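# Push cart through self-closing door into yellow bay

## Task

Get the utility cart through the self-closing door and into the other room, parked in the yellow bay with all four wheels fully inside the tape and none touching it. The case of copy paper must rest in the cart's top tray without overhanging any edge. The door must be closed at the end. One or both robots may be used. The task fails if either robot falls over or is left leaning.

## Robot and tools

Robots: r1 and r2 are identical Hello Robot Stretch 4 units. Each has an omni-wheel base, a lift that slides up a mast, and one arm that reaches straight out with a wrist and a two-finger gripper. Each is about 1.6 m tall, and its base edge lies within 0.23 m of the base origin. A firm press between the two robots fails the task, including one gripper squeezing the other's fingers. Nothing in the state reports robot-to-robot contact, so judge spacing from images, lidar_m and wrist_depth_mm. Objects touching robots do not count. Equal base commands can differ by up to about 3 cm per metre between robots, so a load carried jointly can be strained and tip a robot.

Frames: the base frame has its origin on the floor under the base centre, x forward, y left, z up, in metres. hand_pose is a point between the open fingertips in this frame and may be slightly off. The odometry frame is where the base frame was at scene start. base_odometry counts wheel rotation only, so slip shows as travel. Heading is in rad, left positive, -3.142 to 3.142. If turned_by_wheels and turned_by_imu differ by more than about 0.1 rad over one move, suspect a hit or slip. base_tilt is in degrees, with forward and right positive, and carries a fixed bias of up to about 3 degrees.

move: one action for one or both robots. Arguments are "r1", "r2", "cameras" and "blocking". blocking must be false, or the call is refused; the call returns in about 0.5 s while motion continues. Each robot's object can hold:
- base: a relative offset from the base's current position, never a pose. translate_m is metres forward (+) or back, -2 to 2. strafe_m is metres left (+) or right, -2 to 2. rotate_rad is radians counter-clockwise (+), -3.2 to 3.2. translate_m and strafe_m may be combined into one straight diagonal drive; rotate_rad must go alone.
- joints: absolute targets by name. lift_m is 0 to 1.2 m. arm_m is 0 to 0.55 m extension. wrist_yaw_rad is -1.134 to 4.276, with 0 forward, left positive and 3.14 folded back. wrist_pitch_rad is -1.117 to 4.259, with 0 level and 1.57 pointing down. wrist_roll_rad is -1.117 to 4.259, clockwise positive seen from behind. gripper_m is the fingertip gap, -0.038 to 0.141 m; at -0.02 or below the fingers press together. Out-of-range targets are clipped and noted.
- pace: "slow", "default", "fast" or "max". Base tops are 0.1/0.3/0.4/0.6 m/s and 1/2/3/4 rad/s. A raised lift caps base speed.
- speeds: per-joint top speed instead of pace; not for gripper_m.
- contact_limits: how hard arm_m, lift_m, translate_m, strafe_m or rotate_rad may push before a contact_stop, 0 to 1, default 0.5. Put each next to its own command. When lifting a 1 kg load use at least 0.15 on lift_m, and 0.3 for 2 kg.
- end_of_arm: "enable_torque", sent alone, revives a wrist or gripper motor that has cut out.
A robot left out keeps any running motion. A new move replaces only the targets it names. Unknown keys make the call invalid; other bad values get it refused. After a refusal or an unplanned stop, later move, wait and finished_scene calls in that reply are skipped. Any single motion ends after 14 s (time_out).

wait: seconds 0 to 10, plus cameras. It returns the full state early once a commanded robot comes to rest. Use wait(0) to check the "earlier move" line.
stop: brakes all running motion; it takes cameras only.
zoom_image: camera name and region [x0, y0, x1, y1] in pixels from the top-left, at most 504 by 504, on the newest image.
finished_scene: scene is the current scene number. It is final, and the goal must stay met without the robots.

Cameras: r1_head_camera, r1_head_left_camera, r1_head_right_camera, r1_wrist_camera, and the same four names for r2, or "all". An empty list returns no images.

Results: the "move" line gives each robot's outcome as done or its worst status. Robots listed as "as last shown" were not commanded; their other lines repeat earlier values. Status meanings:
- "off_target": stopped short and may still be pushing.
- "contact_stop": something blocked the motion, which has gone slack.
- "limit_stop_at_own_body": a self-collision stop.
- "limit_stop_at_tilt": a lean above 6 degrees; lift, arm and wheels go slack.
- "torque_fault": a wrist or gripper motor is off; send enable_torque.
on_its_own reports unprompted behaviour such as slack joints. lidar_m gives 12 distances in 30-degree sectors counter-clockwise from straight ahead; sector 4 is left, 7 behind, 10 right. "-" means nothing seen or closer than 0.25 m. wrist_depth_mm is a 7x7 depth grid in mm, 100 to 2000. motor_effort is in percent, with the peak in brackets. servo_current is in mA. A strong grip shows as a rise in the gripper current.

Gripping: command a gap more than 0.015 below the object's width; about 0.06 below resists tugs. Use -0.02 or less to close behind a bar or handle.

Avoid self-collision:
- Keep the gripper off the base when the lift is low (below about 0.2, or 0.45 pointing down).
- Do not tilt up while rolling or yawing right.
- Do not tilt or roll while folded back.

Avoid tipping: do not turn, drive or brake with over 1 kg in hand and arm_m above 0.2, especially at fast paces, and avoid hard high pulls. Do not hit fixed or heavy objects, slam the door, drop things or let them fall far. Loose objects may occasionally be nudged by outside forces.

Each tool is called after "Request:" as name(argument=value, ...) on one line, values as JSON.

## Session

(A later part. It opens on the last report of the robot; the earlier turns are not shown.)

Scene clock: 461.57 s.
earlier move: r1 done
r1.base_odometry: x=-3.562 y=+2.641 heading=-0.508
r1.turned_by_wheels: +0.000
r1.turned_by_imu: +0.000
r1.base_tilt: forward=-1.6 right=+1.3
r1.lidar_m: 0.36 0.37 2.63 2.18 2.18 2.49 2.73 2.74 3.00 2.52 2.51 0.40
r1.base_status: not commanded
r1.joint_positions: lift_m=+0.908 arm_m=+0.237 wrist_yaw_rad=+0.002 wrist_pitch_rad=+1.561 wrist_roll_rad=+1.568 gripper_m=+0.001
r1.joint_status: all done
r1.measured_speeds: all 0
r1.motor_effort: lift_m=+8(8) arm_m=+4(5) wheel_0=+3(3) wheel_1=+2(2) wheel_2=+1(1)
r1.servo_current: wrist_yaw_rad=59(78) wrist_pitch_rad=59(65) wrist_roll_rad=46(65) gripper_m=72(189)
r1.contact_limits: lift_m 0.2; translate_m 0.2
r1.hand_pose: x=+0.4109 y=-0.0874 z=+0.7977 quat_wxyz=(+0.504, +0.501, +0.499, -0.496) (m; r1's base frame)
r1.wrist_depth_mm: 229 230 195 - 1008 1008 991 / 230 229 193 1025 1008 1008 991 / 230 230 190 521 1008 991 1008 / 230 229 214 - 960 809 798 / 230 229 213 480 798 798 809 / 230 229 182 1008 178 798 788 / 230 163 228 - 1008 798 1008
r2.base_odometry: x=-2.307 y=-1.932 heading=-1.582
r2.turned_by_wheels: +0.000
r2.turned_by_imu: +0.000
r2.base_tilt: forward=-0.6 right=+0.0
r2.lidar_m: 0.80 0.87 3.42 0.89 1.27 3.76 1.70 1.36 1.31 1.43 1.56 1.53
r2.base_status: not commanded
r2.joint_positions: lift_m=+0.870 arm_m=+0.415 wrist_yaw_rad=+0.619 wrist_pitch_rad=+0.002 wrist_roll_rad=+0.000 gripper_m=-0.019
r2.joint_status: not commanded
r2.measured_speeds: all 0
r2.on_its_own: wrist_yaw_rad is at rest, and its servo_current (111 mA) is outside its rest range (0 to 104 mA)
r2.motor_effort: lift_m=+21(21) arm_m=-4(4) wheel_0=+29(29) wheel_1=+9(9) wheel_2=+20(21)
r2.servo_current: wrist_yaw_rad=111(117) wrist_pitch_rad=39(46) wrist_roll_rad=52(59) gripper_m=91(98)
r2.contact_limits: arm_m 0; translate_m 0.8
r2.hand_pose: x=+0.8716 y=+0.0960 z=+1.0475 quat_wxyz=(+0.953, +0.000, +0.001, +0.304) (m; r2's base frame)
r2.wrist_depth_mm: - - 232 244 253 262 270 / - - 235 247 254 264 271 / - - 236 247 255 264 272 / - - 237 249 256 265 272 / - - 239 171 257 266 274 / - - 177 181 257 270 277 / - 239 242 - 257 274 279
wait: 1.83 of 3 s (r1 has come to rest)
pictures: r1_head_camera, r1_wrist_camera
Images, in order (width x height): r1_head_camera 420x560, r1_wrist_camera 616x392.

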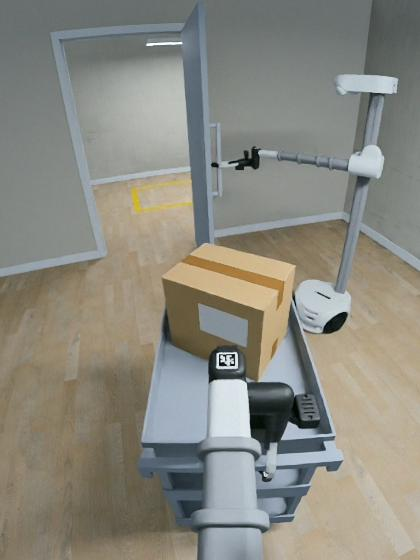

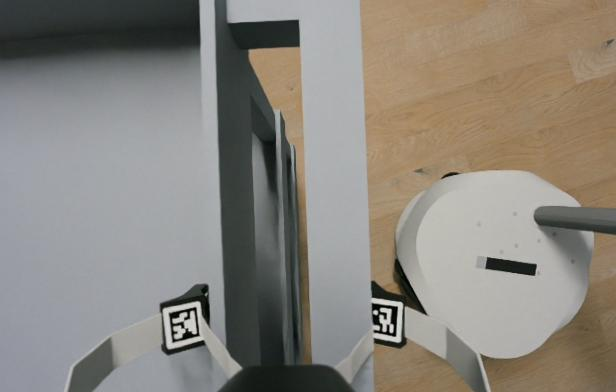

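Request:
move(r1={"base":{"rotate_rad":0.12},"pace":"slow","contact_limits":{"rotate_rad":0.5}}, blocking=false, cameras=[])

Request:
wait(seconds=4, cameras=["r1_wrist_camera","r1_head_camera"])

Scene clock: 479.50 s.
move: r1 moving
r1.base_odometry: x=-3.562 y=+2.641 heading=-0.407
r1.turned_by_wheels: +0.101
r1.turned_by_imu: +0.100
r1.base_tilt: forward=-1.6 right=+1.3
r1.lidar_m: 0.35 0.39 2.48 2.19 2.19 2.64 2.71 2.75 2.84 2.50 2.53 0.37
r1.base_status: rotate_rad moving
r1.joint_positions: lift_m=+0.908 arm_m=+0.237 wrist_yaw_rad=-0.001 wrist_pitch_rad=+1.570 wrist_roll_rad=+1.570 gripper_m=+0.001
r1.joint_status: not commanded
r1.measured_speeds: translate_m=-0.002 strafe_m=+0.001 rotate_rad=+0.209 lift_m=+0.000 arm_m=+0.000 wrist_yaw_rad=-0.011 wrist_pitch_rad=+0.016 wrist_roll_rad=+0.011
r1.motor_effort: lift_m=+8(8) arm_m=+5(5) wheel_0=-8(13) wheel_1=-3(6) wheel_2=-7(11)
r1.servo_current: wrist_yaw_rad=46(46) wrist_pitch_rad=39(59) wrist_roll_rad=46(52) gripper_m=78(78)
r1.contact_limits: lift_m 0.2; rotate_rad 0.5
r1.hand_pose: x=+0.4081 y=-0.0874 z=+0.7977 quat_wxyz=(+0.500, +0.500, +0.500, -0.500) (m; r1's base frame)
r1.wrist_depth_mm: 226 227 229 - - 1025 1025 / 226 228 228 1042 - 1008 1025 / 227 227 228 1008 - 1025 1025 / 226 227 228 1025 - 820 809 / 227 226 227 1008 - 809 820 / 225 226 182 1025 178 809 1042 / 226 226 226 1025 179 1042 1042
r2.base_odometry: x=-2.307 y=-1.932 heading=-1.582
r2.turned_by_wheels: +0.000
r2.turned_by_imu: +0.003
r2.base_tilt: forward=-0.7 right=+0.0
r2.lidar_m: 0.81 0.88 3.42 0.92 1.35 3.76 1.71 1.32 1.31 1.46 1.55 1.52
r2.base_status: not commanded
r2.joint_positions: lift_m=+0.870 arm_m=+0.415 wrist_yaw_rad=+0.619 wrist_pitch_rad=+0.002 wrist_roll_rad=+0.000 gripper_m=-0.019
r2.joint_status: not commanded
r2.measured_speeds: all 0
r2.motor_effort: lift_m=+21(21) arm_m=-4(4) wheel_0=+29(29) wheel_1=+8(9) wheel_2=+20(21)
r2.servo_current: wrist_yaw_rad=111(111) wrist_pitch_rad=39(46) wrist_roll_rad=52(59) gripper_m=85(91)
r2.contact_limits: arm_m 0; translate_m 0.8
r2.hand_pose: x=+0.8716 y=+0.0960 z=+1.0475 quat_wxyz=(+0.953, +0.000, +0.001, +0.304) (m; r2's base frame)
r2.wrist_depth_mm: - - 234 244 252 260 268 / - - 235 247 253 263 270 / - - 235 248 255 264 272 / - - 238 249 255 266 273 / - - 238 171 257 267 276 / - - 178 181 258 268 277 / - 239 241 - 257 271 279
pictures: none
No camera images: "cameras" was empty.

Scene clock: 479.97 s.
earlier move: r1 done
r1.base_odometry: x=-3.562 y=+2.641 heading=-0.389
r1.turned_by_wheels: +0.018
r1.turned_by_imu: +0.018
r1.base_tilt: forward=-1.6 right=+1.3
r1.lidar_m: 0.37 0.39 2.47 2.21 2.19 2.70 2.73 2.75 2.82 2.52 2.54 0.37
r1.base_status: done
r1.joint_positions: lift_m=+0.908 arm_m=+0.237 wrist_yaw_rad=-0.002 wrist_pitch_rad=+1.570 wrist_roll_rad=+1.571 gripper_m=+0.001
r1.joint_status: not commanded
r1.measured_speeds: all 0
r1.motor_effort: lift_m=+8(8) arm_m=+5(5) wheel_0=-4(13) wheel_1=-3(6) wheel_2=-7(11)
r1.servo_current: wrist_yaw_rad=52(59) wrist_pitch_rad=39(59) wrist_roll_rad=46(59) gripper_m=65(78)
r1.contact_limits: lift_m 0.2; rotate_rad 0.5
r1.hand_pose: x=+0.4078 y=-0.0874 z=+0.7977 quat_wxyz=(+0.500, +0.501, +0.499, -0.500) (m; r1's base frame)
r1.wrist_depth_mm: 228 227 228 208 - 1042 1025 / 228 228 228 1025 - 1008 1025 / 229 228 228 1008 - 1008 1042 / 227 227 228 1025 - 809 809 / 228 228 228 1025 - 798 809 / 227 228 181 1008 178 820 1025 / 226 228 229 1008 1008 1025 1008
r2.base_odometry: x=-2.307 y=-1.932 heading=-1.582
r2.turned_by_wheels: +0.000
r2.turned_by_imu: +0.000
r2.base_tilt: forward=-0.7 right=+0.0
r2.lidar_m: 0.80 0.89 3.42 0.92 1.40 3.76 1.72 1.34 1.30 1.43 1.57 1.52
r2.base_status: not commanded
r2.joint_positions: lift_m=+0.870 arm_m=+0.415 wrist_yaw_rad=+0.619 wrist_pitch_rad=+0.002 wrist_roll_rad=+0.000 gripper_m=-0.019
r2.joint_status: not commanded
r2.measured_speeds: all 0
r2.motor_effort: lift_m=+21(21) arm_m=-4(4) wheel_0=+29(29) wheel_1=+9(9) wheel_2=+20(21)
r2.servo_current: wrist_yaw_rad=104(117) wrist_pitch_rad=39(46) wrist_roll_rad=39(59) gripper_m=85(91)
r2.contact_limits: arm_m 0; translate_m 0.8
r2.hand_pose: x=+0.8716 y=+0.0960 z=+1.0475 quat_wxyz=(+0.953, +0.000, +0.001, +0.304) (m; r2's base frame)
r2.wrist_depth_mm: - - 234 245 252 262 270 / - - 235 246 254 263 271 / - - 235 248 254 264 272 / - - 237 248 255 265 274 / - - 239 171 258 267 274 / - - 178 181 258 268 276 / - 238 243 - 256 272 279
wait: 0.47 of 4 s (r1 has come to rest)
pictures: r1_head_camera, r1_wrist_camera
Images, in order (width x height): r1_head_camera 420x560, r1_wrist_camera 616x392.

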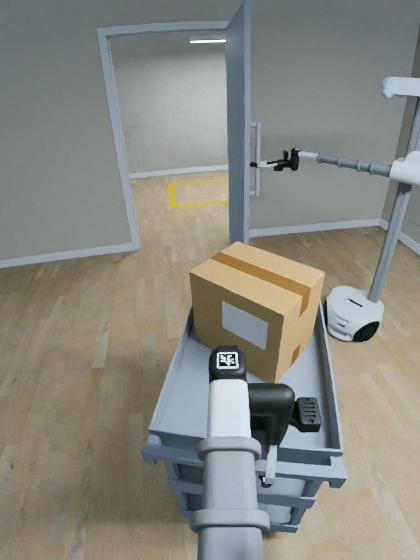

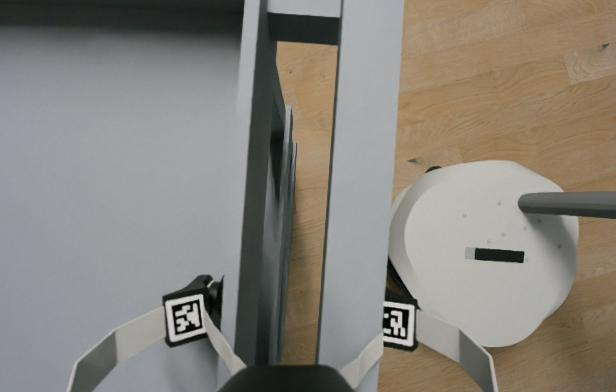

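Request:
move(r1={"base":{"translate_m":0.05,"strafe_m":-0.27},"pace":"slow"}, blocking=false, cameras=[])

Request:
wait(seconds=6, cameras=["r1_wrist_camera"])

Request:
move(r1={"base":{"rotate_rad":0.24},"pace":"slow"}, blocking=false, cameras=[])

Request:
wait(seconds=4, cameras=["r1_wrist_camera","r1_head_camera"])

Scene clock: 494.87 s.
move: r1 moving
r1.base_odometry: x=-3.565 y=+2.628 heading=-0.389
r1.turned_by_wheels: +0.000
r1.turned_by_imu: -0.001
r1.base_tilt: forward=-1.6 right=+1.3
r1.lidar_m: 0.37 0.39 2.47 2.22 2.21 2.73 2.72 2.76 2.83 2.49 2.51 0.38
r1.base_status: translate_m moving; strafe_m moving
r1.joint_positions: lift_m=+0.908 arm_m=+0.237 wrist_yaw_rad=-0.002 wrist_pitch_rad=+1.570 wrist_roll_rad=+1.571 gripper_m=+0.001
r1.joint_status: not commanded
r1.measured_speeds: translate_m=+0.010 strafe_m=-0.051 rotate_rad=-0.001 lift_m=+0.000 arm_m=+0.000 wrist_yaw_rad=+0.000 wrist_pitch_rad=+0.000 wrist_roll_rad=+0.000
r1.motor_effort: lift_m=+8(8) arm_m=+5(5) wheel_0=+7(8) wheel_1=-5(7) wheel_2=-7(9)
r1.servo_current: wrist_yaw_rad=46(52) wrist_pitch_rad=33(46) wrist_roll_rad=46(59) gripper_m=72(72)
r1.contact_limits: lift_m 0.2
r1.hand_pose: x=+0.4078 y=-0.0874 z=+0.7977 quat_wxyz=(+0.500, +0.501, +0.499, -0.500) (m; r1's base frame)
r1.wrist_depth_mm: 228 229 228 - - 1025 1008 / 227 228 228 991 - 1025 1025 / 227 228 228 1042 - 1025 1008 / 227 228 228 1008 - 798 820 / 227 228 229 1025 - 809 809 / 227 227 184 991 178 798 1025 / 226 173 191 798 1025 1008 1042
r2: as last shown
r2.turned_by_imu: +0.002
r2.base_tilt: forward=-0.6 right=+0.0
r2.lidar_m: 0.79 0.87 3.43 0.92 1.37 3.77 1.75 1.33 1.30 1.42 1.58 1.51
r2.servo_current: wrist_yaw_rad=98(111) wrist_pitch_rad=39(46) wrist_roll_rad=52(59) gripper_m=85(91)
r2.contact_limits: arm_m 0; translate_m 0.8
r2.wrist_depth_mm: - - 234 244 251 260 267 / - - 235 246 253 264 270 / - - 236 247 255 264 272 / - - 237 249 257 266 274 / - - 238 170 257 267 274 / - - 177 182 257 268 276 / - 239 242 - 257 273 279
pictures: none
No camera images: "cameras" was empty.

Scene clock: 498.33 s.
earlier move: r1 done
r1.base_odometry: x=-3.618 y=+2.373 heading=-0.388
r1.turned_by_wheels: +0.001
r1.turned_by_imu: +0.000
r1.base_tilt: forward=-1.6 right=+1.3
r1.lidar_m: 0.33 0.31 2.75 2.46 2.48 3.02 2.74 2.75 2.53 2.23 2.26 0.40
r1.base_status: done
r1.joint_positions: lift_m=+0.908 arm_m=+0.237 wrist_yaw_rad=+0.001 wrist_pitch_rad=+1.567 wrist_roll_rad=+1.568 gripper_m=+0.001
r1.joint_status: not commanded
r1.measured_speeds: all 0
r1.motor_effort: lift_m=+9(9) arm_m=+4(5) wheel_0=+8(12) wheel_1=-1(9) wheel_2=+1(9)
r1.servo_current: wrist_yaw_rad=65(72) wrist_pitch_rad=39(52) wrist_roll_rad=52(65) gripper_m=65(72)
r1.contact_limits: lift_m 0.2
r1.hand_pose: x=+0.4090 y=-0.0874 z=+0.7977 quat_wxyz=(+0.502, +0.500, +0.500, -0.498) (m; r1's base frame)
r1.wrist_depth_mm: - 165 - - 991 1025 1008 / 228 227 239 - 1008 1008 1008 / 228 227 236 - 1025 1008 991 / 229 229 189 - 991 809 991 / 229 229 191 - 809 809 788 / 228 228 183 - 179 788 809 / 229 171 181 125 991 1008 1008
r2.base_odometry: x=-2.307 y=-1.932 heading=-1.582
r2.turned_by_wheels: +0.000
r2.turned_by_imu: +0.000
r2.base_tilt: forward=-0.7 right=+0.0
r2.lidar_m: 0.79 0.88 3.40 0.82 1.04 3.78 1.71 1.34 1.31 1.44 1.53 1.51
r2.base_status: not commanded
r2.joint_positions: lift_m=+0.870 arm_m=+0.415 wrist_yaw_rad=+0.619 wrist_pitch_rad=+0.002 wrist_roll_rad=+0.000 gripper_m=-0.019
r2.joint_status: not commanded
r2.measured_speeds: all 0
r2.on_its_own: wrist_yaw_rad is at rest, and its servo_current (111 mA) is outside its rest range (0 to 104 mA)
r2.motor_effort: lift_m=+21(21) arm_m=-4(4) wheel_0=+29(30) wheel_1=+9(9) wheel_2=+20(21)
r2.servo_current: wrist_yaw_rad=111(124) wrist_pitch_rad=39(46) wrist_roll_rad=52(65) gripper_m=91(91)
r2.contact_limits: arm_m 0; translate_m 0.8
r2.hand_pose: x=+0.8716 y=+0.0960 z=+1.0475 quat_wxyz=(+0.953, +0.000, +0.001, +0.304) (m; r2's base frame)
r2.wrist_depth_mm: - - 234 244 252 262 270 / - - 234 246 254 262 271 / - - 236 247 254 264 271 / - - 237 249 256 265 273 / - - 239 171 257 266 276 / - - 178 182 256 268 274 / - 240 241 - 257 271 279
wait: 3.47 of 6 s (r1 has come to rest)
pictures: r1_wrist_camera
Images, in order (width x height): r1_wrist_camera 616x392.

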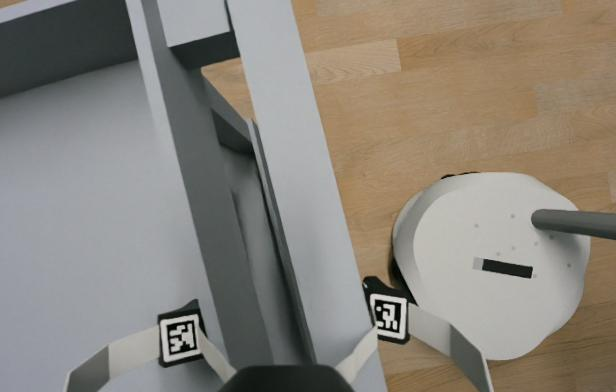

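Scene clock: 498.83 s.
move: r1 moving
r1.base_odometry: x=-3.618 y=+2.373 heading=-0.264
r1.turned_by_wheels: +0.124
r1.turned_by_imu: +0.124
r1.base_tilt: forward=-1.6 right=+1.3
r1.lidar_m: 0.35 0.36 2.62 2.48 2.52 2.88 2.74 2.80 2.40 2.23 2.31 0.40
r1.base_status: rotate_rad moving
r1.joint_positions: lift_m=+0.908 arm_m=+0.237 wrist_yaw_rad=+0.001 wrist_pitch_rad=+1.569 wrist_roll_rad=+1.568 gripper_m=+0.001
r1.joint_status: not commanded
r1.measured_speeds: translate_m=+0.001 strafe_m=+0.001 rotate_rad=+0.481 lift_m=+0.000 arm_m=+0.000 wrist_yaw_rad=+0.000 wrist_pitch_rad=+0.016 wrist_roll_rad=+0.000
r1.motor_effort: lift_m=+9(9) arm_m=+5(5) wheel_0=-9(12) wheel_1=-5(5) wheel_2=-10(10)
r1.servo_current: wrist_yaw_rad=52(59) wrist_pitch_rad=33(52) wrist_roll_rad=39(59) gripper_m=65(72)
r1.contact_limits: lift_m 0.2
r1.hand_pose: x=+0.4085 y=-0.0874 z=+0.7976 quat_wxyz=(+0.502, +0.500, +0.500, -0.498) (m; r1's base frame)
r1.wrist_depth_mm: - 228 165 - 1008 1008 1025 / 227 226 204 1025 1025 1025 1025 / 227 228 193 - 1025 1042 1025 / 227 228 209 1025 831 798 1025 / 227 226 216 798 809 809 809 / 227 226 183 1025 178 809 809 / 226 171 227 492 179 1008 1008
r2.base_odometry: x=-2.307 y=-1.932 heading=-1.582
r2.turned_by_wheels: +0.000
r2.turned_by_imu: +0.000
r2.base_tilt: forward=-0.7 right=+0.1
r2.lidar_m: 0.80 0.88 3.41 0.81 1.08 3.74 1.68 1.35 1.32 1.45 1.56 1.52
r2.base_status: not commanded
r2.joint_positions: lift_m=+0.870 arm_m=+0.415 wrist_yaw_rad=+0.619 wrist_pitch_rad=+0.002 wrist_roll_rad=+0.000 gripper_m=-0.019
r2.joint_status: not commanded
r2.measured_speeds: all 0
r2.motor_effort: lift_m=+21(21) arm_m=-4(4) wheel_0=+29(29) wheel_1=+9(9) wheel_2=+21(21)
r2.servo_current: wrist_yaw_rad=98(117) wrist_pitch_rad=39(46) wrist_roll_rad=52(59) gripper_m=85(91)
r2.contact_limits: arm_m 0; translate_m 0.8
r2.hand_pose: x=+0.8716 y=+0.0960 z=+1.0475 quat_wxyz=(+0.953, +0.000, +0.001, +0.304) (m; r2's base frame)
r2.wrist_depth_mm: - - 233 245 252 262 270 / - - 235 248 254 263 271 / - - 236 247 255 265 272 / - - 238 248 256 265 273 / - - 238 170 258 267 276 / - - 178 182 257 267 277 / - 238 241 - 257 272 278
pictures: none
No camera images: "cameras" was empty.

Scene clock: 499.60 s.
earlier move: r1 done
r1.base_odometry: x=-3.618 y=+2.373 heading=-0.149
r1.turned_by_wheels: +0.115
r1.turned_by_imu: +0.115
r1.base_tilt: forward=-1.6 right=+1.3
r1.lidar_m: 0.35 0.40 2.55 2.46 2.61 2.80 2.71 2.90 2.31 2.24 2.37 0.38
r1.base_status: done
r1.joint_positions: lift_m=+0.908 arm_m=+0.237 wrist_yaw_rad=+0.000 wrist_pitch_rad=+1.567 wrist_roll_rad=+1.570 gripper_m=+0.001
r1.joint_status: not commanded
r1.measured_speeds: all 0
r1.motor_effort: lift_m=+9(9) arm_m=+5(5) wheel_0=-5(12) wheel_1=-2(5) wheel_2=-5(10)
r1.servo_current: wrist_yaw_rad=46(72) wrist_pitch_rad=39(52) wrist_roll_rad=59(65) gripper_m=65(72)
r1.contact_limits: lift_m 0.2
r1.hand_pose: x=+0.4088 y=-0.0874 z=+0.7976 quat_wxyz=(+0.501, +0.501, +0.499, -0.499) (m; r1's base frame)
r1.wrist_depth_mm: 229 229 229 - - 991 991 / 229 229 227 1042 - 1025 1008 / 230 229 229 798 1025 1025 1008 / 229 230 229 809 842 820 798 / 229 229 229 842 798 798 798 / 229 229 179 1025 179 788 798 / 229 173 204 517 1008 798 1025
r2.base_odometry: x=-2.307 y=-1.932 heading=-1.582
r2.turned_by_wheels: +0.000
r2.turned_by_imu: +0.000
r2.base_tilt: forward=-0.7 right=+0.0
r2.lidar_m: 0.81 0.85 3.41 0.83 1.11 3.75 1.69 1.32 1.31 1.44 1.56 1.53
r2.base_status: not commanded
r2.joint_positions: lift_m=+0.870 arm_m=+0.415 wrist_yaw_rad=+0.619 wrist_pitch_rad=+0.002 wrist_roll_rad=+0.000 gripper_m=-0.019
r2.joint_status: not commanded
r2.measured_speeds: all 0
r2.on_its_own: wrist_yaw_rad is at rest, and its servo_current (111 mA) is outside its rest range (0 to 104 mA)
r2.motor_effort: lift_m=+21(21) arm_m=-4(4) wheel_0=+29(29) wheel_1=+9(9) wheel_2=+20(21)
r2.servo_current: wrist_yaw_rad=111(117) wrist_pitch_rad=39(46) wrist_roll_rad=46(59) gripper_m=91(91)
r2.contact_limits: arm_m 0; translate_m 0.8
r2.hand_pose: x=+0.8716 y=+0.0960 z=+1.0475 quat_wxyz=(+0.953, +0.000, +0.001, +0.304) (m; r2's base frame)
r2.wrist_depth_mm: - - 234 246 252 260 268 / - - 234 247 254 264 270 / - - 236 247 255 263 271 / - - 238 249 256 266 274 / - - 238 171 258 266 276 / - - 178 181 257 268 276 / - 238 241 - 257 273 278
wait: 0.77 of 4 s (r1 has come to rest)
pictures: r1_head_camera, r1_wrist_camera
Images, in order (width x height): r1_head_camera 420x560, r1_wrist_camera 616x392.

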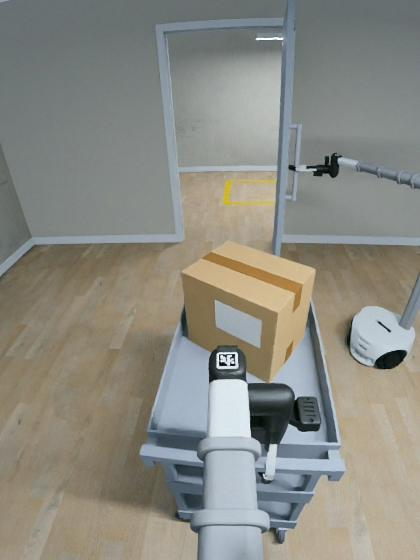

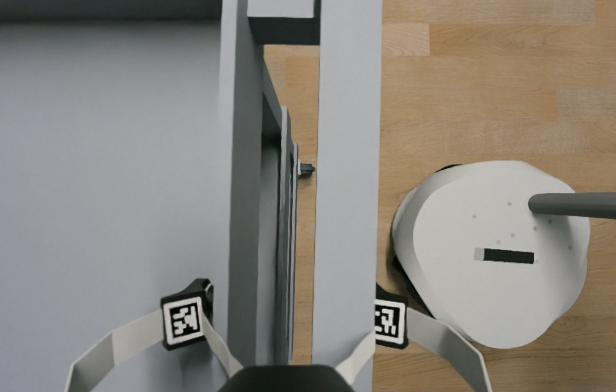

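Request:
move(r1={"base":{"translate_m":0.01,"strafe_m":-0.25},"pace":"slow"}, blocking=false, cameras=[])

Request:
wait(seconds=6, cameras=[])

Request:
move(r1={"base":{"rotate_rad":0.23},"pace":"slow"}, blocking=false, cameras=[])

Request:
wait(seconds=4, cameras=["r1_head_left_camera","r1_wrist_camera","r1_head_camera"])

Scene clock: 506.37 s.
move: r1 moving
r1.base_odometry: x=-3.620 y=+2.359 heading=-0.149
r1.turned_by_wheels: +0.000
r1.turned_by_imu: +0.000
r1.base_tilt: forward=-1.6 right=+1.3
r1.lidar_m: 0.36 0.40 2.55 2.47 2.62 2.78 2.70 2.90 2.30 2.23 2.35 0.37
r1.base_status: translate_m moving; strafe_m moving
r1.joint_positions: lift_m=+0.908 arm_m=+0.237 wrist_yaw_rad=+0.000 wrist_pitch_rad=+1.567 wrist_roll_rad=+1.570 gripper_m=+0.001
r1.joint_status: not commanded
r1.measured_speeds: translate_m=+0.001 strafe_m=-0.055 rotate_rad=+0.006 lift_m=+0.000 arm_m=+0.000 wrist_yaw_rad=+0.000 wrist_pitch_rad=+0.000 wrist_roll_rad=+0.000
r1.motor_effort: lift_m=+9(9) arm_m=+5(5) wheel_0=+8(8) wheel_1=-5(7) wheel_2=-4(5)
r1.servo_current: wrist_yaw_rad=46(52) wrist_pitch_rad=46(46) wrist_roll_rad=65(65) gripper_m=59(72)
r1.contact_limits: lift_m 0.2
r1.hand_pose: x=+0.4088 y=-0.0874 z=+0.7976 quat_wxyz=(+0.501, +0.501, +0.499, -0.499) (m; r1's base frame)
r1.wrist_depth_mm: 228 228 184 - - 1025 1008 / 230 229 227 1025 1025 1025 1025 / 229 229 194 788 1042 1025 1008 / 229 228 228 831 820 798 788 / 229 228 229 1025 809 788 798 / 229 228 180 1008 180 798 809 / 229 164 205 521 1008 991 991
r2.base_odometry: x=-2.307 y=-1.932 heading=-1.582
r2.turned_by_wheels: +0.000
r2.turned_by_imu: +0.001
r2.base_tilt: forward=-0.7 right=+0.1
r2.lidar_m: 0.81 0.86 3.40 0.84 1.14 3.76 1.70 1.35 1.31 1.45 1.56 1.52
r2.base_status: not commanded
r2.joint_positions: lift_m=+0.870 arm_m=+0.415 wrist_yaw_rad=+0.619 wrist_pitch_rad=+0.002 wrist_roll_rad=+0.000 gripper_m=-0.019
r2.joint_status: not commanded
r2.measured_speeds: all 0
r2.motor_effort: lift_m=+21(21) arm_m=-4(4) wheel_0=+29(29) wheel_1=+8(9) wheel_2=+20(21)
r2.servo_current: wrist_yaw_rad=111(117) wrist_pitch_rad=39(46) wrist_roll_rad=46(59) gripper_m=91(91)
r2.contact_limits: arm_m 0; translate_m 0.8
r2.hand_pose: x=+0.8716 y=+0.0960 z=+1.0475 quat_wxyz=(+0.953, +0.000, +0.001, +0.304) (m; r2's base frame)
r2.wrist_depth_mm: - - 233 244 252 260 270 / - - 235 246 254 263 271 / - - 236 248 255 265 272 / - - 238 249 257 266 273 / - - 237 171 257 267 274 / - - 178 182 258 270 277 / - 239 241 - 258 272 279
pictures: none
No camera images: "cameras" was empty.

Scene clock: 509.53 s.
earlier move: r1 done
r1.base_odometry: x=-3.645 y=+2.124 heading=-0.149
r1.turned_by_wheels: +0.001
r1.turned_by_imu: +0.001
r1.base_tilt: forward=-1.6 right=+1.3
r1.lidar_m: 0.32 0.30 2.80 2.71 2.87 2.79 2.73 2.74 2.07 1.99 2.08 0.44
r1.base_status: done
r1.joint_positions: lift_m=+0.908 arm_m=+0.237 wrist_yaw_rad=+0.002 wrist_pitch_rad=+1.564 wrist_roll_rad=+1.567 gripper_m=+0.001
r1.joint_status: not commanded
r1.measured_speeds: all 0
r1.motor_effort: lift_m=+9(9) arm_m=-3(5) wheel_0=+6(13) wheel_1=-1(9) wheel_2=+2(5)
r1.servo_current: wrist_yaw_rad=26(65) wrist_pitch_rad=46(59) wrist_roll_rad=52(72) gripper_m=65(72)
r1.contact_limits: lift_m 0.2
r1.hand_pose: x=+0.4100 y=-0.0874 z=+0.7976 quat_wxyz=(+0.503, +0.500, +0.500, -0.497) (m; r1's base frame)
r1.wrist_depth_mm: - - - 991 1025 1008 1008 / 229 189 312 - 1025 1008 1008 / 229 229 218 - 1008 1008 1008 / 229 229 193 - 1025 798 1008 / 229 229 180 - 809 798 788 / 229 229 183 - 178 798 798 / 230 165 180 157 1025 1008 1008
r2.base_odometry: x=-2.307 y=-1.932 heading=-1.582
r2.turned_by_wheels: +0.000
r2.turned_by_imu: +0.000
r2.base_tilt: forward=-0.7 right=+0.0
r2.lidar_m: 0.81 0.87 3.39 0.84 0.95 3.77 1.74 1.34 1.31 1.44 1.57 1.52
r2.base_status: not commanded
r2.joint_positions: lift_m=+0.870 arm_m=+0.415 wrist_yaw_rad=+0.619 wrist_pitch_rad=+0.002 wrist_roll_rad=+0.000 gripper_m=-0.019
r2.joint_status: not commanded
r2.measured_speeds: all 0
r2.motor_effort: lift_m=+21(21) arm_m=-4(4) wheel_0=+29(30) wheel_1=+9(9) wheel_2=+20(21)
r2.servo_current: wrist_yaw_rad=98(117) wrist_pitch_rad=46(52) wrist_roll_rad=46(59) gripper_m=91(91)
r2.contact_limits: arm_m 0; translate_m 0.8
r2.hand_pose: x=+0.8716 y=+0.0960 z=+1.0475 quat_wxyz=(+0.953, +0.000, +0.001, +0.304) (m; r2's base frame)
r2.wrist_depth_mm: - - 233 244 252 262 270 / - - 235 248 253 263 271 / - - 237 248 254 264 272 / - - 237 248 256 266 274 / - - 239 171 257 267 276 / - - 177 182 258 268 278 / - 240 241 - 257 271 279
wait: 3.17 of 6 s (r1 has come to rest)
pictures: none
No camera images: "cameras" was empty.

Scene clock: 510.03 s.
move: r1 moving
r1.base_odometry: x=-3.645 y=+2.124 heading=-0.024
r1.turned_by_wheels: +0.124
r1.turned_by_imu: +0.124
r1.base_tilt: forward=-1.6 right=+1.3
r1.lidar_m: 0.35 0.35 2.72 2.71 3.00 2.76 2.73 2.46 2.04 2.01 2.23 0.42
r1.base_status: rotate_rad moving
r1.joint_positions: lift_m=+0.908 arm_m=+0.237 wrist_yaw_rad=+0.002 wrist_pitch_rad=+1.565 wrist_roll_rad=+1.567 gripper_m=+0.001
r1.joint_status: not commanded
r1.measured_speeds: translate_m=-0.001 strafe_m=+0.001 rotate_rad=+0.480 lift_m=+0.000 arm_m=+0.000 wrist_yaw_rad=-0.007 wrist_pitch_rad=+0.012 wrist_roll_rad=+0.000
r1.motor_effort: lift_m=+10(10) arm_m=+0(4) wheel_0=-7(12) wheel_1=-6(6) wheel_2=-6(10)
r1.servo_current: wrist_yaw_rad=52(65) wrist_pitch_rad=39(52) wrist_roll_rad=52(59) gripper_m=65(72)
r1.contact_limits: lift_m 0.2
r1.hand_pose: x=+0.4096 y=-0.0874 z=+0.7976 quat_wxyz=(+0.503, +0.500, +0.500, -0.497) (m; r1's base frame)
r1.wrist_depth_mm: - 228 - - 1008 1025 1008 / 229 229 205 - 1025 1025 1025 / 229 229 203 - 1025 1025 1008 / 229 228 187 - 976 798 798 / 229 229 219 - 809 809 798 / 230 230 181 - 180 798 809 / 229 171 216 158 171 1008 991
r2: as last shown
r2.lidar_m: 0.81 0.88 3.42 0.83 0.97 3.79 1.71 1.34 1.32 1.44 1.55 1.54
r2.motor_effort: lift_m=+21(21) arm_m=-4(4) wheel_0=+29(29) wheel_1=+9(9) wheel_2=+20(21)
r2.servo_current: wrist_yaw_rad=104(104) wrist_pitch_rad=46(46) wrist_roll_rad=52(52) gripper_m=78(91)
r2.contact_limits: arm_m 0; translate_m 0.8
r2.wrist_depth_mm: - - 233 244 252 262 268 / - - 236 246 254 263 270 / - - 236 247 254 264 270 / - - 236 248 256 266 274 / - - 239 171 258 266 274 / - - 178 182 258 268 277 / - 239 241 - 258 274 279
pictures: none
No camera images: "cameras" was empty.

Scene clock: 510.77 s.
earlier move: r1 done
r1.base_odometry: x=-3.645 y=+2.124 heading=+0.080
r1.turned_by_wheels: +0.105
r1.turned_by_imu: +0.105
r1.base_tilt: forward=-1.6 right=+1.3
r1.lidar_m: 0.35 0.40 2.70 2.72 3.14 2.74 2.75 2.29 1.99 2.03 1.50 0.39
r1.base_status: done
r1.joint_positions: lift_m=+0.908 arm_m=+0.237 wrist_yaw_rad=+0.000 wrist_pitch_rad=+1.568 wrist_roll_rad=+1.570 gripper_m=+0.001
r1.joint_status: not commanded
r1.measured_speeds: all 0
r1.motor_effort: lift_m=+10(10) arm_m=+4(4) wheel_0=-4(12) wheel_1=-3(6) wheel_2=-5(10)
r1.servo_current: wrist_yaw_rad=59(65) wrist_pitch_rad=39(52) wrist_roll_rad=52(59) gripper_m=65(72)
r1.contact_limits: lift_m 0.2
r1.hand_pose: x=+0.4087 y=-0.0874 z=+0.7976 quat_wxyz=(+0.501, +0.500, +0.500, -0.499) (m; r1's base frame)
r1.wrist_depth_mm: 231 229 229 - 1008 1025 1025 / 229 230 229 1025 991 1008 1008 / 229 229 229 1025 991 1025 991 / 229 229 229 854 809 788 798 / 230 230 229 820 798 798 798 / 229 229 181 798 179 809 820 / 229 168 229 484 179 809 1008
r2.base_odometry: x=-2.307 y=-1.932 heading=-1.582
r2.turned_by_wheels: +0.000
r2.turned_by_imu: +0.000
r2.base_tilt: forward=-0.7 right=+0.1
r2.lidar_m: 0.80 0.85 3.42 0.81 0.99 3.78 1.70 1.34 1.33 1.45 1.54 1.53
r2.base_status: not commanded
r2.joint_positions: lift_m=+0.870 arm_m=+0.415 wrist_yaw_rad=+0.619 wrist_pitch_rad=+0.002 wrist_roll_rad=+0.000 gripper_m=-0.019
r2.joint_status: not commanded
r2.measured_speeds: all 0
r2.motor_effort: lift_m=+21(21) arm_m=-4(4) wheel_0=+29(29) wheel_1=+9(9) wheel_2=+21(21)
r2.servo_current: wrist_yaw_rad=98(111) wrist_pitch_rad=46(52) wrist_roll_rad=46(52) gripper_m=78(91)
r2.contact_limits: arm_m 0; translate_m 0.8
r2.hand_pose: x=+0.8716 y=+0.0960 z=+1.0475 quat_wxyz=(+0.953, +0.000, +0.001, +0.304) (m; r2's base frame)
r2.wrist_depth_mm: - - 234 244 251 262 270 / - - 235 246 254 263 271 / - - 235 248 255 265 272 / - - 238 250 255 265 274 / - - 238 171 258 267 276 / - - 177 182 258 268 277 / - 239 241 - 257 272 279
wait: 0.73 of 4 s (r1 has come to rest)
pictures: r1_head_camera, r1_head_left_camera, r1_wrist_camera
Images, in order (width x height): r1_head_camera 420x560, r1_head_left_camera 420x672, r1_wrist_camera 616x392.

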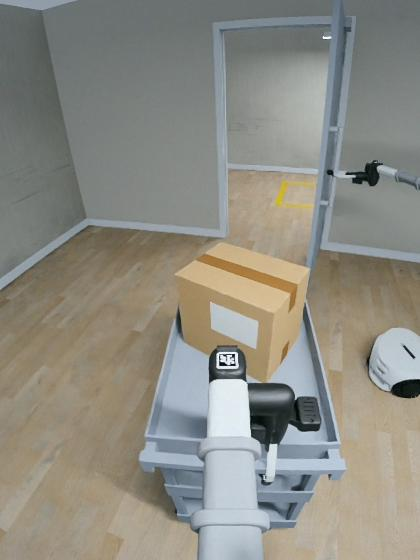

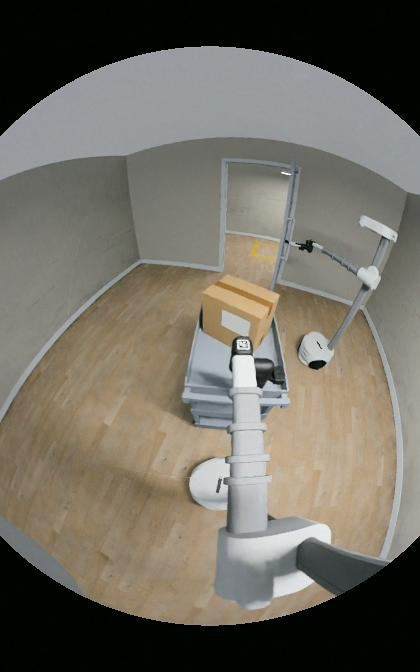

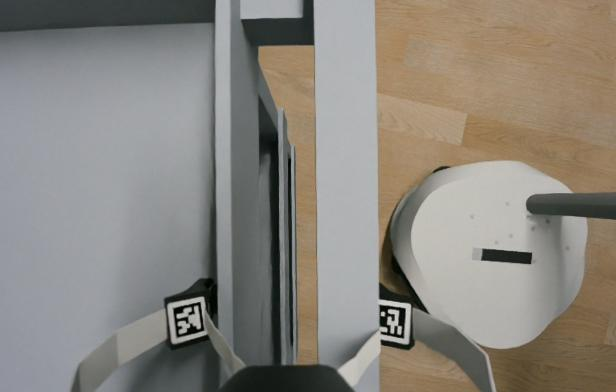

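Request:
move(r1={"base":{"translate_m":0.8}}, blocking=false, cameras=[])

Request:
wait(seconds=7, cameras=["r1_wrist_camera","r1_head_camera","r1_head_left_camera"])

Scene clock: 517.83 s.
move: r1 moving
r1.base_odometry: x=-3.614 y=+2.126 heading=+0.080
r1.turned_by_wheels: +0.000
r1.turned_by_imu: -0.001
r1.base_tilt: forward=-1.6 right=+1.3
r1.lidar_m: 0.33 0.34 2.71 2.73 3.16 2.76 2.76 2.34 2.02 2.01 1.48 0.39
r1.base_status: translate_m moving
r1.joint_positions: lift_m=+0.908 arm_m=+0.237 wrist_yaw_rad=-0.002 wrist_pitch_rad=+1.577 wrist_roll_rad=+1.570 gripper_m=+0.001
r1.joint_status: not commanded
r1.measured_speeds: translate_m=+0.122 strafe_m=+0.000 rotate_rad=-0.001 lift_m=+0.000 arm_m=+0.000 wrist_yaw_rad=-0.002 wrist_pitch_rad=+0.014 wrist_roll_rad=+0.000
r1.motor_effort: lift_m=+9(10) arm_m=+4(4) wheel_0=+5(6) wheel_1=+6(8) wheel_2=-15(17)
r1.servo_current: wrist_yaw_rad=59(65) wrist_pitch_rad=52(52) wrist_roll_rad=46(59) gripper_m=65(72)
r1.contact_limits: lift_m 0.2
r1.hand_pose: x=+0.4058 y=-0.0874 z=+0.7976 quat_wxyz=(+0.498, +0.499, +0.501, -0.502) (m; r1's base frame)
r1.wrist_depth_mm: 224 227 227 - - 1042 1025 / 224 225 227 1008 - 1042 1042 / 224 224 227 1025 - 1025 1025 / 225 224 226 1008 - 820 809 / 224 225 227 1008 - 809 820 / 224 225 183 1008 177 820 1042 / 224 159 225 1008 - 1025 1042
r2: as last shown
r2.turned_by_imu: +0.001
r2.base_tilt: forward=-0.6 right=+0.0
r2.lidar_m: 0.78 0.89 3.42 0.83 1.00 3.80 1.72 1.32 1.31 1.41 1.56 1.51
r2.servo_current: wrist_yaw_rad=111(117) wrist_pitch_rad=39(46) wrist_roll_rad=46(52) gripper_m=91(91)
r2.contact_limits: arm_m 0; translate_m 0.8
r2.wrist_depth_mm: - - 233 245 252 262 268 / - - 235 247 254 262 271 / - - 236 248 254 264 272 / - - 237 249 256 266 273 / - - 239 171 256 266 276 / - - 178 182 257 268 277 / - 239 242 - 257 272 278
pictures: none
No camera images: "cameras" was empty.

Scene clock: 521.50 s.
earlier move: r1 done
r1.base_odometry: x=-2.848 y=+2.188 heading=+0.081
r1.turned_by_wheels: +0.001
r1.turned_by_imu: -0.002
r1.base_tilt: forward=-1.6 right=+1.3
r1.lidar_m: 0.34 0.34 2.50 2.50 2.92 3.49 3.48 2.57 2.23 1.05 0.95 0.40
r1.base_status: done
r1.joint_positions: lift_m=+0.908 arm_m=+0.237 wrist_yaw_rad=+0.000 wrist_pitch_rad=+1.565 wrist_roll_rad=+1.569 gripper_m=+0.001
r1.joint_status: not commanded
r1.measured_speeds: all 0
r1.motor_effort: lift_m=+10(10) arm_m=-1(4) wheel_0=+2(7) wheel_1=+1(8) wheel_2=+1(17)
r1.servo_current: wrist_yaw_rad=52(65) wrist_pitch_rad=46(52) wrist_roll_rad=52(72) gripper_m=65(72)
r1.contact_limits: lift_m 0.2
r1.hand_pose: x=+0.4096 y=-0.0874 z=+0.7976 quat_wxyz=(+0.502, +0.501, +0.499, -0.498) (m; r1's base frame)
r1.wrist_depth_mm: - 158 - - 1008 1025 976 / 229 228 226 - 1008 1008 1008 / 229 229 218 - 1008 1008 1008 / 229 228 186 - 1025 809 1008 / 229 229 201 - 798 798 798 / 229 229 182 - 178 798 788 / 230 164 181 127 1025 1025 1008
r2.base_odometry: x=-2.307 y=-1.932 heading=-1.582
r2.turned_by_wheels: +0.000
r2.turned_by_imu: +0.001
r2.base_tilt: forward=-0.6 right=+0.0
r2.lidar_m: 0.82 0.88 0.81 0.95 4.34 3.74 1.71 1.34 1.31 1.45 1.57 1.53
r2.base_status: not commanded
r2.joint_positions: lift_m=+0.870 arm_m=+0.415 wrist_yaw_rad=+0.619 wrist_pitch_rad=+0.002 wrist_roll_rad=+0.000 gripper_m=-0.019
r2.joint_status: not commanded
r2.measured_speeds: all 0
r2.motor_effort: lift_m=+21(21) arm_m=-4(4) wheel_0=+29(30) wheel_1=+9(9) wheel_2=+21(21)
r2.servo_current: wrist_yaw_rad=104(117) wrist_pitch_rad=39(52) wrist_roll_rad=46(65) gripper_m=78(98)
r2.contact_limits: arm_m 0; translate_m 0.8
r2.hand_pose: x=+0.8716 y=+0.0960 z=+1.0475 quat_wxyz=(+0.953, +0.000, +0.001, +0.304) (m; r2's base frame)
r2.wrist_depth_mm: - - 234 244 252 262 270 / - - 235 246 254 263 271 / - - 236 248 255 265 271 / - - 236 248 256 266 273 / - - 239 171 257 266 277 / 809 - 178 182 257 267 277 / 603 239 241 - 256 272 279
wait: 3.67 of 7 s (r1 has come to rest)
pictures: r1_head_camera, r1_head_left_camera, r1_wrist_camera
Images, in order (width x height): r1_head_camera 420x560, r1_head_left_camera 420x672, r1_wrist_camera 616x392.

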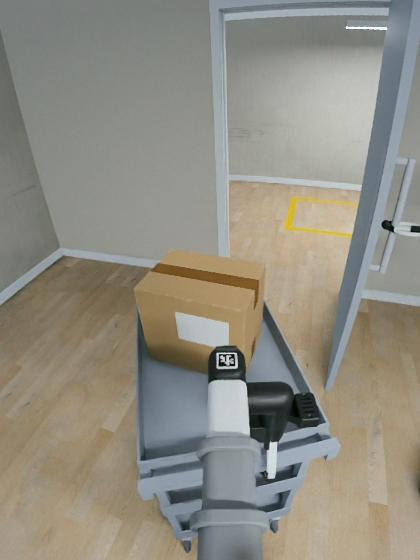

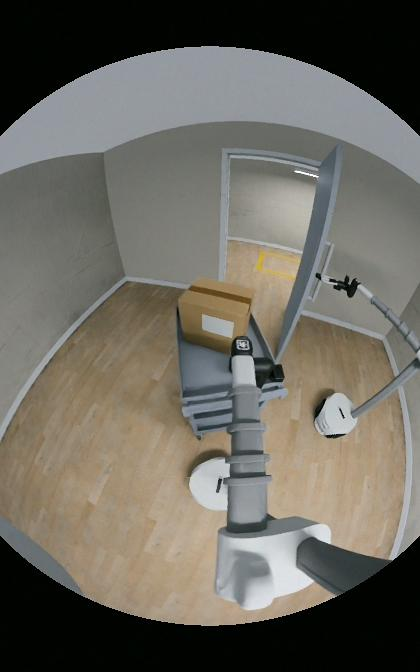

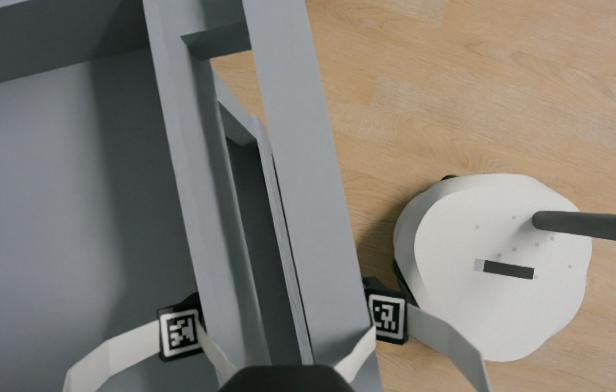

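Request:
move(r1={"base":{"translate_m":0.09,"strafe_m":0.346},"pace":"slow"}, blocking=false, cameras=[])

Request:
wait(seconds=7, cameras=[])

Request:
move(r1={"base":{"rotate_rad":-0.27},"pace":"slow"}, blocking=false, cameras=[])

Request:
wait(seconds=4, cameras=["r1_wrist_camera","r1_head_camera"])

Scene clock: 536.67 s.
move: r1 moving
r1.base_odometry: x=-2.846 y=+2.201 heading=+0.080
r1.turned_by_wheels: -0.001
r1.turned_by_imu: -0.002
r1.base_tilt: forward=-1.6 right=+1.3
r1.lidar_m: 0.33 0.31 2.48 2.49 2.92 3.50 3.50 2.57 2.27 1.07 0.96 0.42
r1.base_status: translate_m moving; strafe_m moving
r1.joint_positions: lift_m=+0.908 arm_m=+0.237 wrist_yaw_rad=+0.000 wrist_pitch_rad=+1.565 wrist_roll_rad=+1.569 gripper_m=+0.001
r1.joint_status: not commanded
r1.measured_speeds: translate_m=+0.013 strafe_m=+0.049 rotate_rad=-0.002 lift_m=+0.000 arm_m=+0.000 wrist_yaw_rad=+0.000 wrist_pitch_rad=+0.000 wrist_roll_rad=+0.000
r1.motor_effort: lift_m=+9(10) arm_m=-3(4) wheel_0=-8(9) wheel_1=+8(8) wheel_2=-6(6)
r1.servo_current: wrist_yaw_rad=33(59) wrist_pitch_rad=52(52) wrist_roll_rad=52(59) gripper_m=65(72)
r1.contact_limits: lift_m 0.2
r1.hand_pose: x=+0.4096 y=-0.0874 z=+0.7976 quat_wxyz=(+0.502, +0.501, +0.499, -0.498) (m; r1's base frame)
r1.wrist_depth_mm: - 160 - - 1025 1008 1025 / 229 228 224 - 1042 1025 1008 / 229 229 225 - 1042 1008 991 / 229 228 192 - 1025 798 1025 / 229 227 206 - 809 788 809 / 229 227 183 - 179 798 798 / 228 164 211 157 178 1008 1008
r2: as last shown
r2.turned_by_imu: +0.002
r2.base_tilt: forward=-0.7 right=+0.0
r2.lidar_m: 0.83 0.84 0.83 0.97 4.33 3.73 1.71 1.34 1.32 1.45 1.55 1.52
r2.motor_effort: lift_m=+21(21) arm_m=-4(4) wheel_0=+29(29) wheel_1=+9(9) wheel_2=+20(21)
r2.servo_current: wrist_yaw_rad=111(111) wrist_pitch_rad=39(46) wrist_roll_rad=46(65) gripper_m=78(91)
r2.contact_limits: arm_m 0; translate_m 0.8
r2.wrist_depth_mm: - - 232 244 253 262 270 / - - 234 247 253 264 270 / - - 236 248 255 264 272 / - - 238 249 255 266 272 / - - 238 171 257 265 274 / 809 - 178 182 256 268 276 / 603 239 240 - 258 273 279
pictures: none
No camera images: "cameras" was empty.

Scene clock: 541.00 s.
earlier move: r1 done
r1.base_odometry: x=-2.786 y=+2.540 heading=+0.080
r1.turned_by_wheels: +0.000
r1.turned_by_imu: +0.001
r1.base_tilt: forward=-1.6 right=+1.2
r1.lidar_m: 0.39 0.42 2.15 2.14 2.52 3.49 3.49 2.97 2.59 1.24 1.25 0.38
r1.base_status: done
r1.joint_positions: lift_m=+0.908 arm_m=+0.237 wrist_yaw_rad=+0.000 wrist_pitch_rad=+1.565 wrist_roll_rad=+1.573 gripper_m=+0.001
r1.joint_status: not commanded
r1.measured_speeds: all 0
r1.motor_effort: lift_m=+10(10) arm_m=-3(4) wheel_0=-6(11) wheel_1=+0(8) wheel_2=-3(8)
r1.servo_current: wrist_yaw_rad=33(65) wrist_pitch_rad=52(52) wrist_roll_rad=46(72) gripper_m=65(72)
r1.contact_limits: lift_m 0.2
r1.hand_pose: x=+0.4095 y=-0.0874 z=+0.7976 quat_wxyz=(+0.501, +0.502, +0.498, -0.499) (m; r1's base frame)
r1.wrist_depth_mm: 229 229 229 158 - 991 1008 / 229 229 228 230 - 1008 1008 / 229 229 228 1025 - 1008 1008 / 229 229 229 1008 - 798 809 / 229 229 229 1008 - 798 798 / 229 228 181 1025 179 798 809 / 229 228 158 991 1008 798 1025
r2.base_odometry: x=-2.307 y=-1.932 heading=-1.582
r2.turned_by_wheels: +0.000
r2.turned_by_imu: +0.001
r2.base_tilt: forward=-0.7 right=+0.0
r2.lidar_m: 0.78 0.85 1.09 1.27 4.32 3.74 1.71 1.35 1.32 1.44 1.56 1.52
r2.base_status: not commanded
r2.joint_positions: lift_m=+0.870 arm_m=+0.415 wrist_yaw_rad=+0.619 wrist_pitch_rad=+0.002 wrist_roll_rad=+0.000 gripper_m=-0.019
r2.joint_status: not commanded
r2.measured_speeds: all 0
r2.motor_effort: lift_m=+21(21) arm_m=-4(5) wheel_0=+29(30) wheel_1=+9(9) wheel_2=+20(21)
r2.servo_current: wrist_yaw_rad=91(124) wrist_pitch_rad=39(46) wrist_roll_rad=52(65) gripper_m=91(91)
r2.contact_limits: arm_m 0; translate_m 0.8
r2.hand_pose: x=+0.8716 y=+0.0960 z=+1.0475 quat_wxyz=(+0.953, +0.000, +0.001, +0.304) (m; r2's base frame)
r2.wrist_depth_mm: - - 234 244 252 262 270 / - - 234 248 253 263 270 / - - 236 247 256 265 271 / - - 237 248 256 266 272 / 831 - 238 170 258 266 276 / 759 237 178 182 257 268 276 / 647 239 242 - 257 272 279
wait: 4.33 of 7 s (r1 has come to rest)
pictures: none
No camera images: "cameras" was empty.

Scene clock: 541.50 s.
move: r1 moving
r1.base_odometry: x=-2.786 y=+2.540 heading=-0.044
r1.turned_by_wheels: -0.124
r1.turned_by_imu: -0.125
r1.base_tilt: forward=-1.6 right=+1.3
r1.lidar_m: 0.37 0.41 2.16 2.13 2.37 3.52 3.50 3.23 2.62 1.38 1.25 0.41
r1.base_status: rotate_rad moving
r1.joint_positions: lift_m=+0.908 arm_m=+0.237 wrist_yaw_rad=+0.000 wrist_pitch_rad=+1.565 wrist_roll_rad=+1.572 gripper_m=+0.001
r1.joint_status: not commanded
r1.measured_speeds: translate_m=+0.000 strafe_m=+0.000 rotate_rad=-0.490 lift_m=+0.000 arm_m=+0.000 wrist_yaw_rad=+0.000 wrist_pitch_rad=+0.000 wrist_roll_rad=-0.007
r1.motor_effort: lift_m=+10(10) arm_m=-1(4) wheel_0=+7(11) wheel_1=+6(6) wheel_2=+7(8)
r1.servo_current: wrist_yaw_rad=33(65) wrist_pitch_rad=46(52) wrist_roll_rad=46(59) gripper_m=59(65)
r1.contact_limits: lift_m 0.2
r1.hand_pose: x=+0.4095 y=-0.0874 z=+0.7976 quat_wxyz=(+0.501, +0.502, +0.498, -0.499) (m; r1's base frame)
r1.wrist_depth_mm: 229 228 227 - - 991 991 / 229 228 228 991 - 1008 1008 / 229 228 227 1025 - 1008 1008 / 229 229 228 1025 - 798 798 / 229 229 229 1025 820 788 798 / 229 229 182 1008 179 798 798 / 229 164 177 798 991 1025 1025
r2: as last shown
r2.turned_by_imu: +0.000
r2.lidar_m: 0.81 0.88 1.08 1.26 4.34 3.77 1.72 1.33 1.31 1.41 1.55 1.51
r2.motor_effort: lift_m=+21(21) arm_m=-4(4) wheel_0=+29(29) wheel_1=+9(9) wheel_2=+20(21)
r2.servo_current: wrist_yaw_rad=104(117) wrist_pitch_rad=46(46) wrist_roll_rad=39(52) gripper_m=85(85)
r2.contact_limits: arm_m 0; translate_m 0.8
r2.wrist_depth_mm: - - 233 244 253 262 270 / - - 234 247 254 263 271 / - - 236 248 255 264 272 / - - 238 248 256 266 273 / 809 - 239 171 257 266 274 / 750 891 178 181 257 268 277 / 640 239 242 - 258 272 278
pictures: none
No camera images: "cameras" was empty.

Scene clock: 542.33 s.
earlier move: r1 done
r1.base_odometry: x=-2.786 y=+2.540 heading=-0.189
r1.turned_by_wheels: -0.145
r1.turned_by_imu: -0.145
r1.base_tilt: forward=-1.6 right=+1.3
r1.lidar_m: 0.35 0.37 2.22 2.14 2.25 3.11 3.55 3.65 2.68 2.59 1.24 0.41
r1.base_status: done
r1.joint_positions: lift_m=+0.908 arm_m=+0.237 wrist_yaw_rad=+0.000 wrist_pitch_rad=+1.565 wrist_roll_rad=+1.570 gripper_m=+0.001
r1.joint_status: not commanded
r1.measured_speeds: all 0
r1.motor_effort: lift_m=+10(10) arm_m=+4(4) wheel_0=+5(11) wheel_1=+3(6) wheel_2=+4(8)
r1.servo_current: wrist_yaw_rad=39(65) wrist_pitch_rad=46(52) wrist_roll_rad=39(65) gripper_m=65(65)
r1.contact_limits: lift_m 0.2
r1.hand_pose: x=+0.4095 y=-0.0874 z=+0.7976 quat_wxyz=(+0.502, +0.501, +0.499, -0.498) (m; r1's base frame)
r1.wrist_depth_mm: - - - - 1008 1008 1008 / 229 229 200 1025 1025 991 991 / 229 229 191 - 1008 1008 1008 / 229 229 202 - 904 788 1008 / 229 229 220 - 809 809 798 / 230 229 183 - 178 809 798 / 229 164 181 - 1008 1008 1008
r2.base_odometry: x=-2.307 y=-1.932 heading=-1.582
r2.turned_by_wheels: +0.000
r2.turned_by_imu: +0.000
r2.base_tilt: forward=-0.7 right=+0.0
r2.lidar_m: 0.83 0.89 1.03 1.26 4.33 3.73 1.71 1.34 1.27 1.42 1.55 1.51
r2.base_status: not commanded
r2.joint_positions: lift_m=+0.870 arm_m=+0.415 wrist_yaw_rad=+0.619 wrist_pitch_rad=+0.002 wrist_roll_rad=+0.000 gripper_m=-0.019
r2.joint_status: not commanded
r2.measured_speeds: all 0
r2.on_its_own: wrist_yaw_rad is at rest, and its servo_current (111 mA) is outside its rest range (0 to 104 mA)
r2.motor_effort: lift_m=+21(21) arm_m=-4(4) wheel_0=+29(29) wheel_1=+9(9) wheel_2=+20(21)
r2.servo_current: wrist_yaw_rad=111(124) wrist_pitch_rad=39(46) wrist_roll_rad=59(59) gripper_m=91(91)
r2.contact_limits: arm_m 0; translate_m 0.8
r2.hand_pose: x=+0.8716 y=+0.0960 z=+1.0475 quat_wxyz=(+0.953, +0.000, +0.001, +0.304) (m; r2's base frame)
r2.wrist_depth_mm: - - 233 244 251 262 268 / - - 235 246 253 263 268 / - - 236 249 255 264 272 / - - 237 249 255 266 272 / 809 - 238 171 257 266 276 / 768 820 178 182 256 268 276 / 615 238 241 - 257 272 277
wait: 0.83 of 4 s (r1 has come to rest)
pictures: r1_head_camera, r1_wrist_camera
Images, in order (width x height): r1_head_camera 420x560, r1_wrist_camera 616x392.

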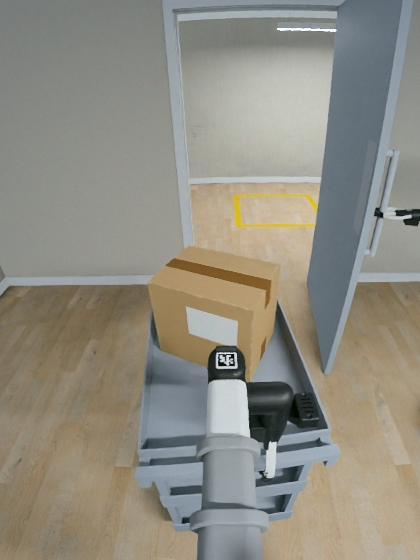

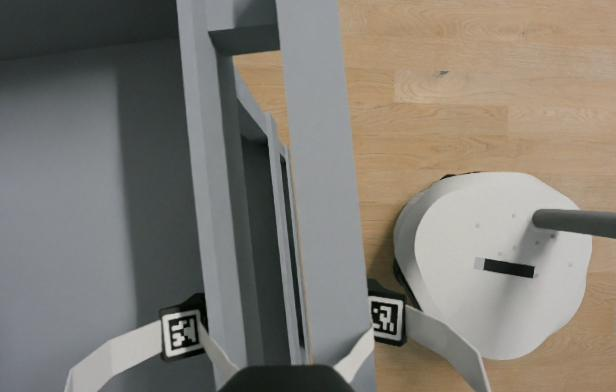

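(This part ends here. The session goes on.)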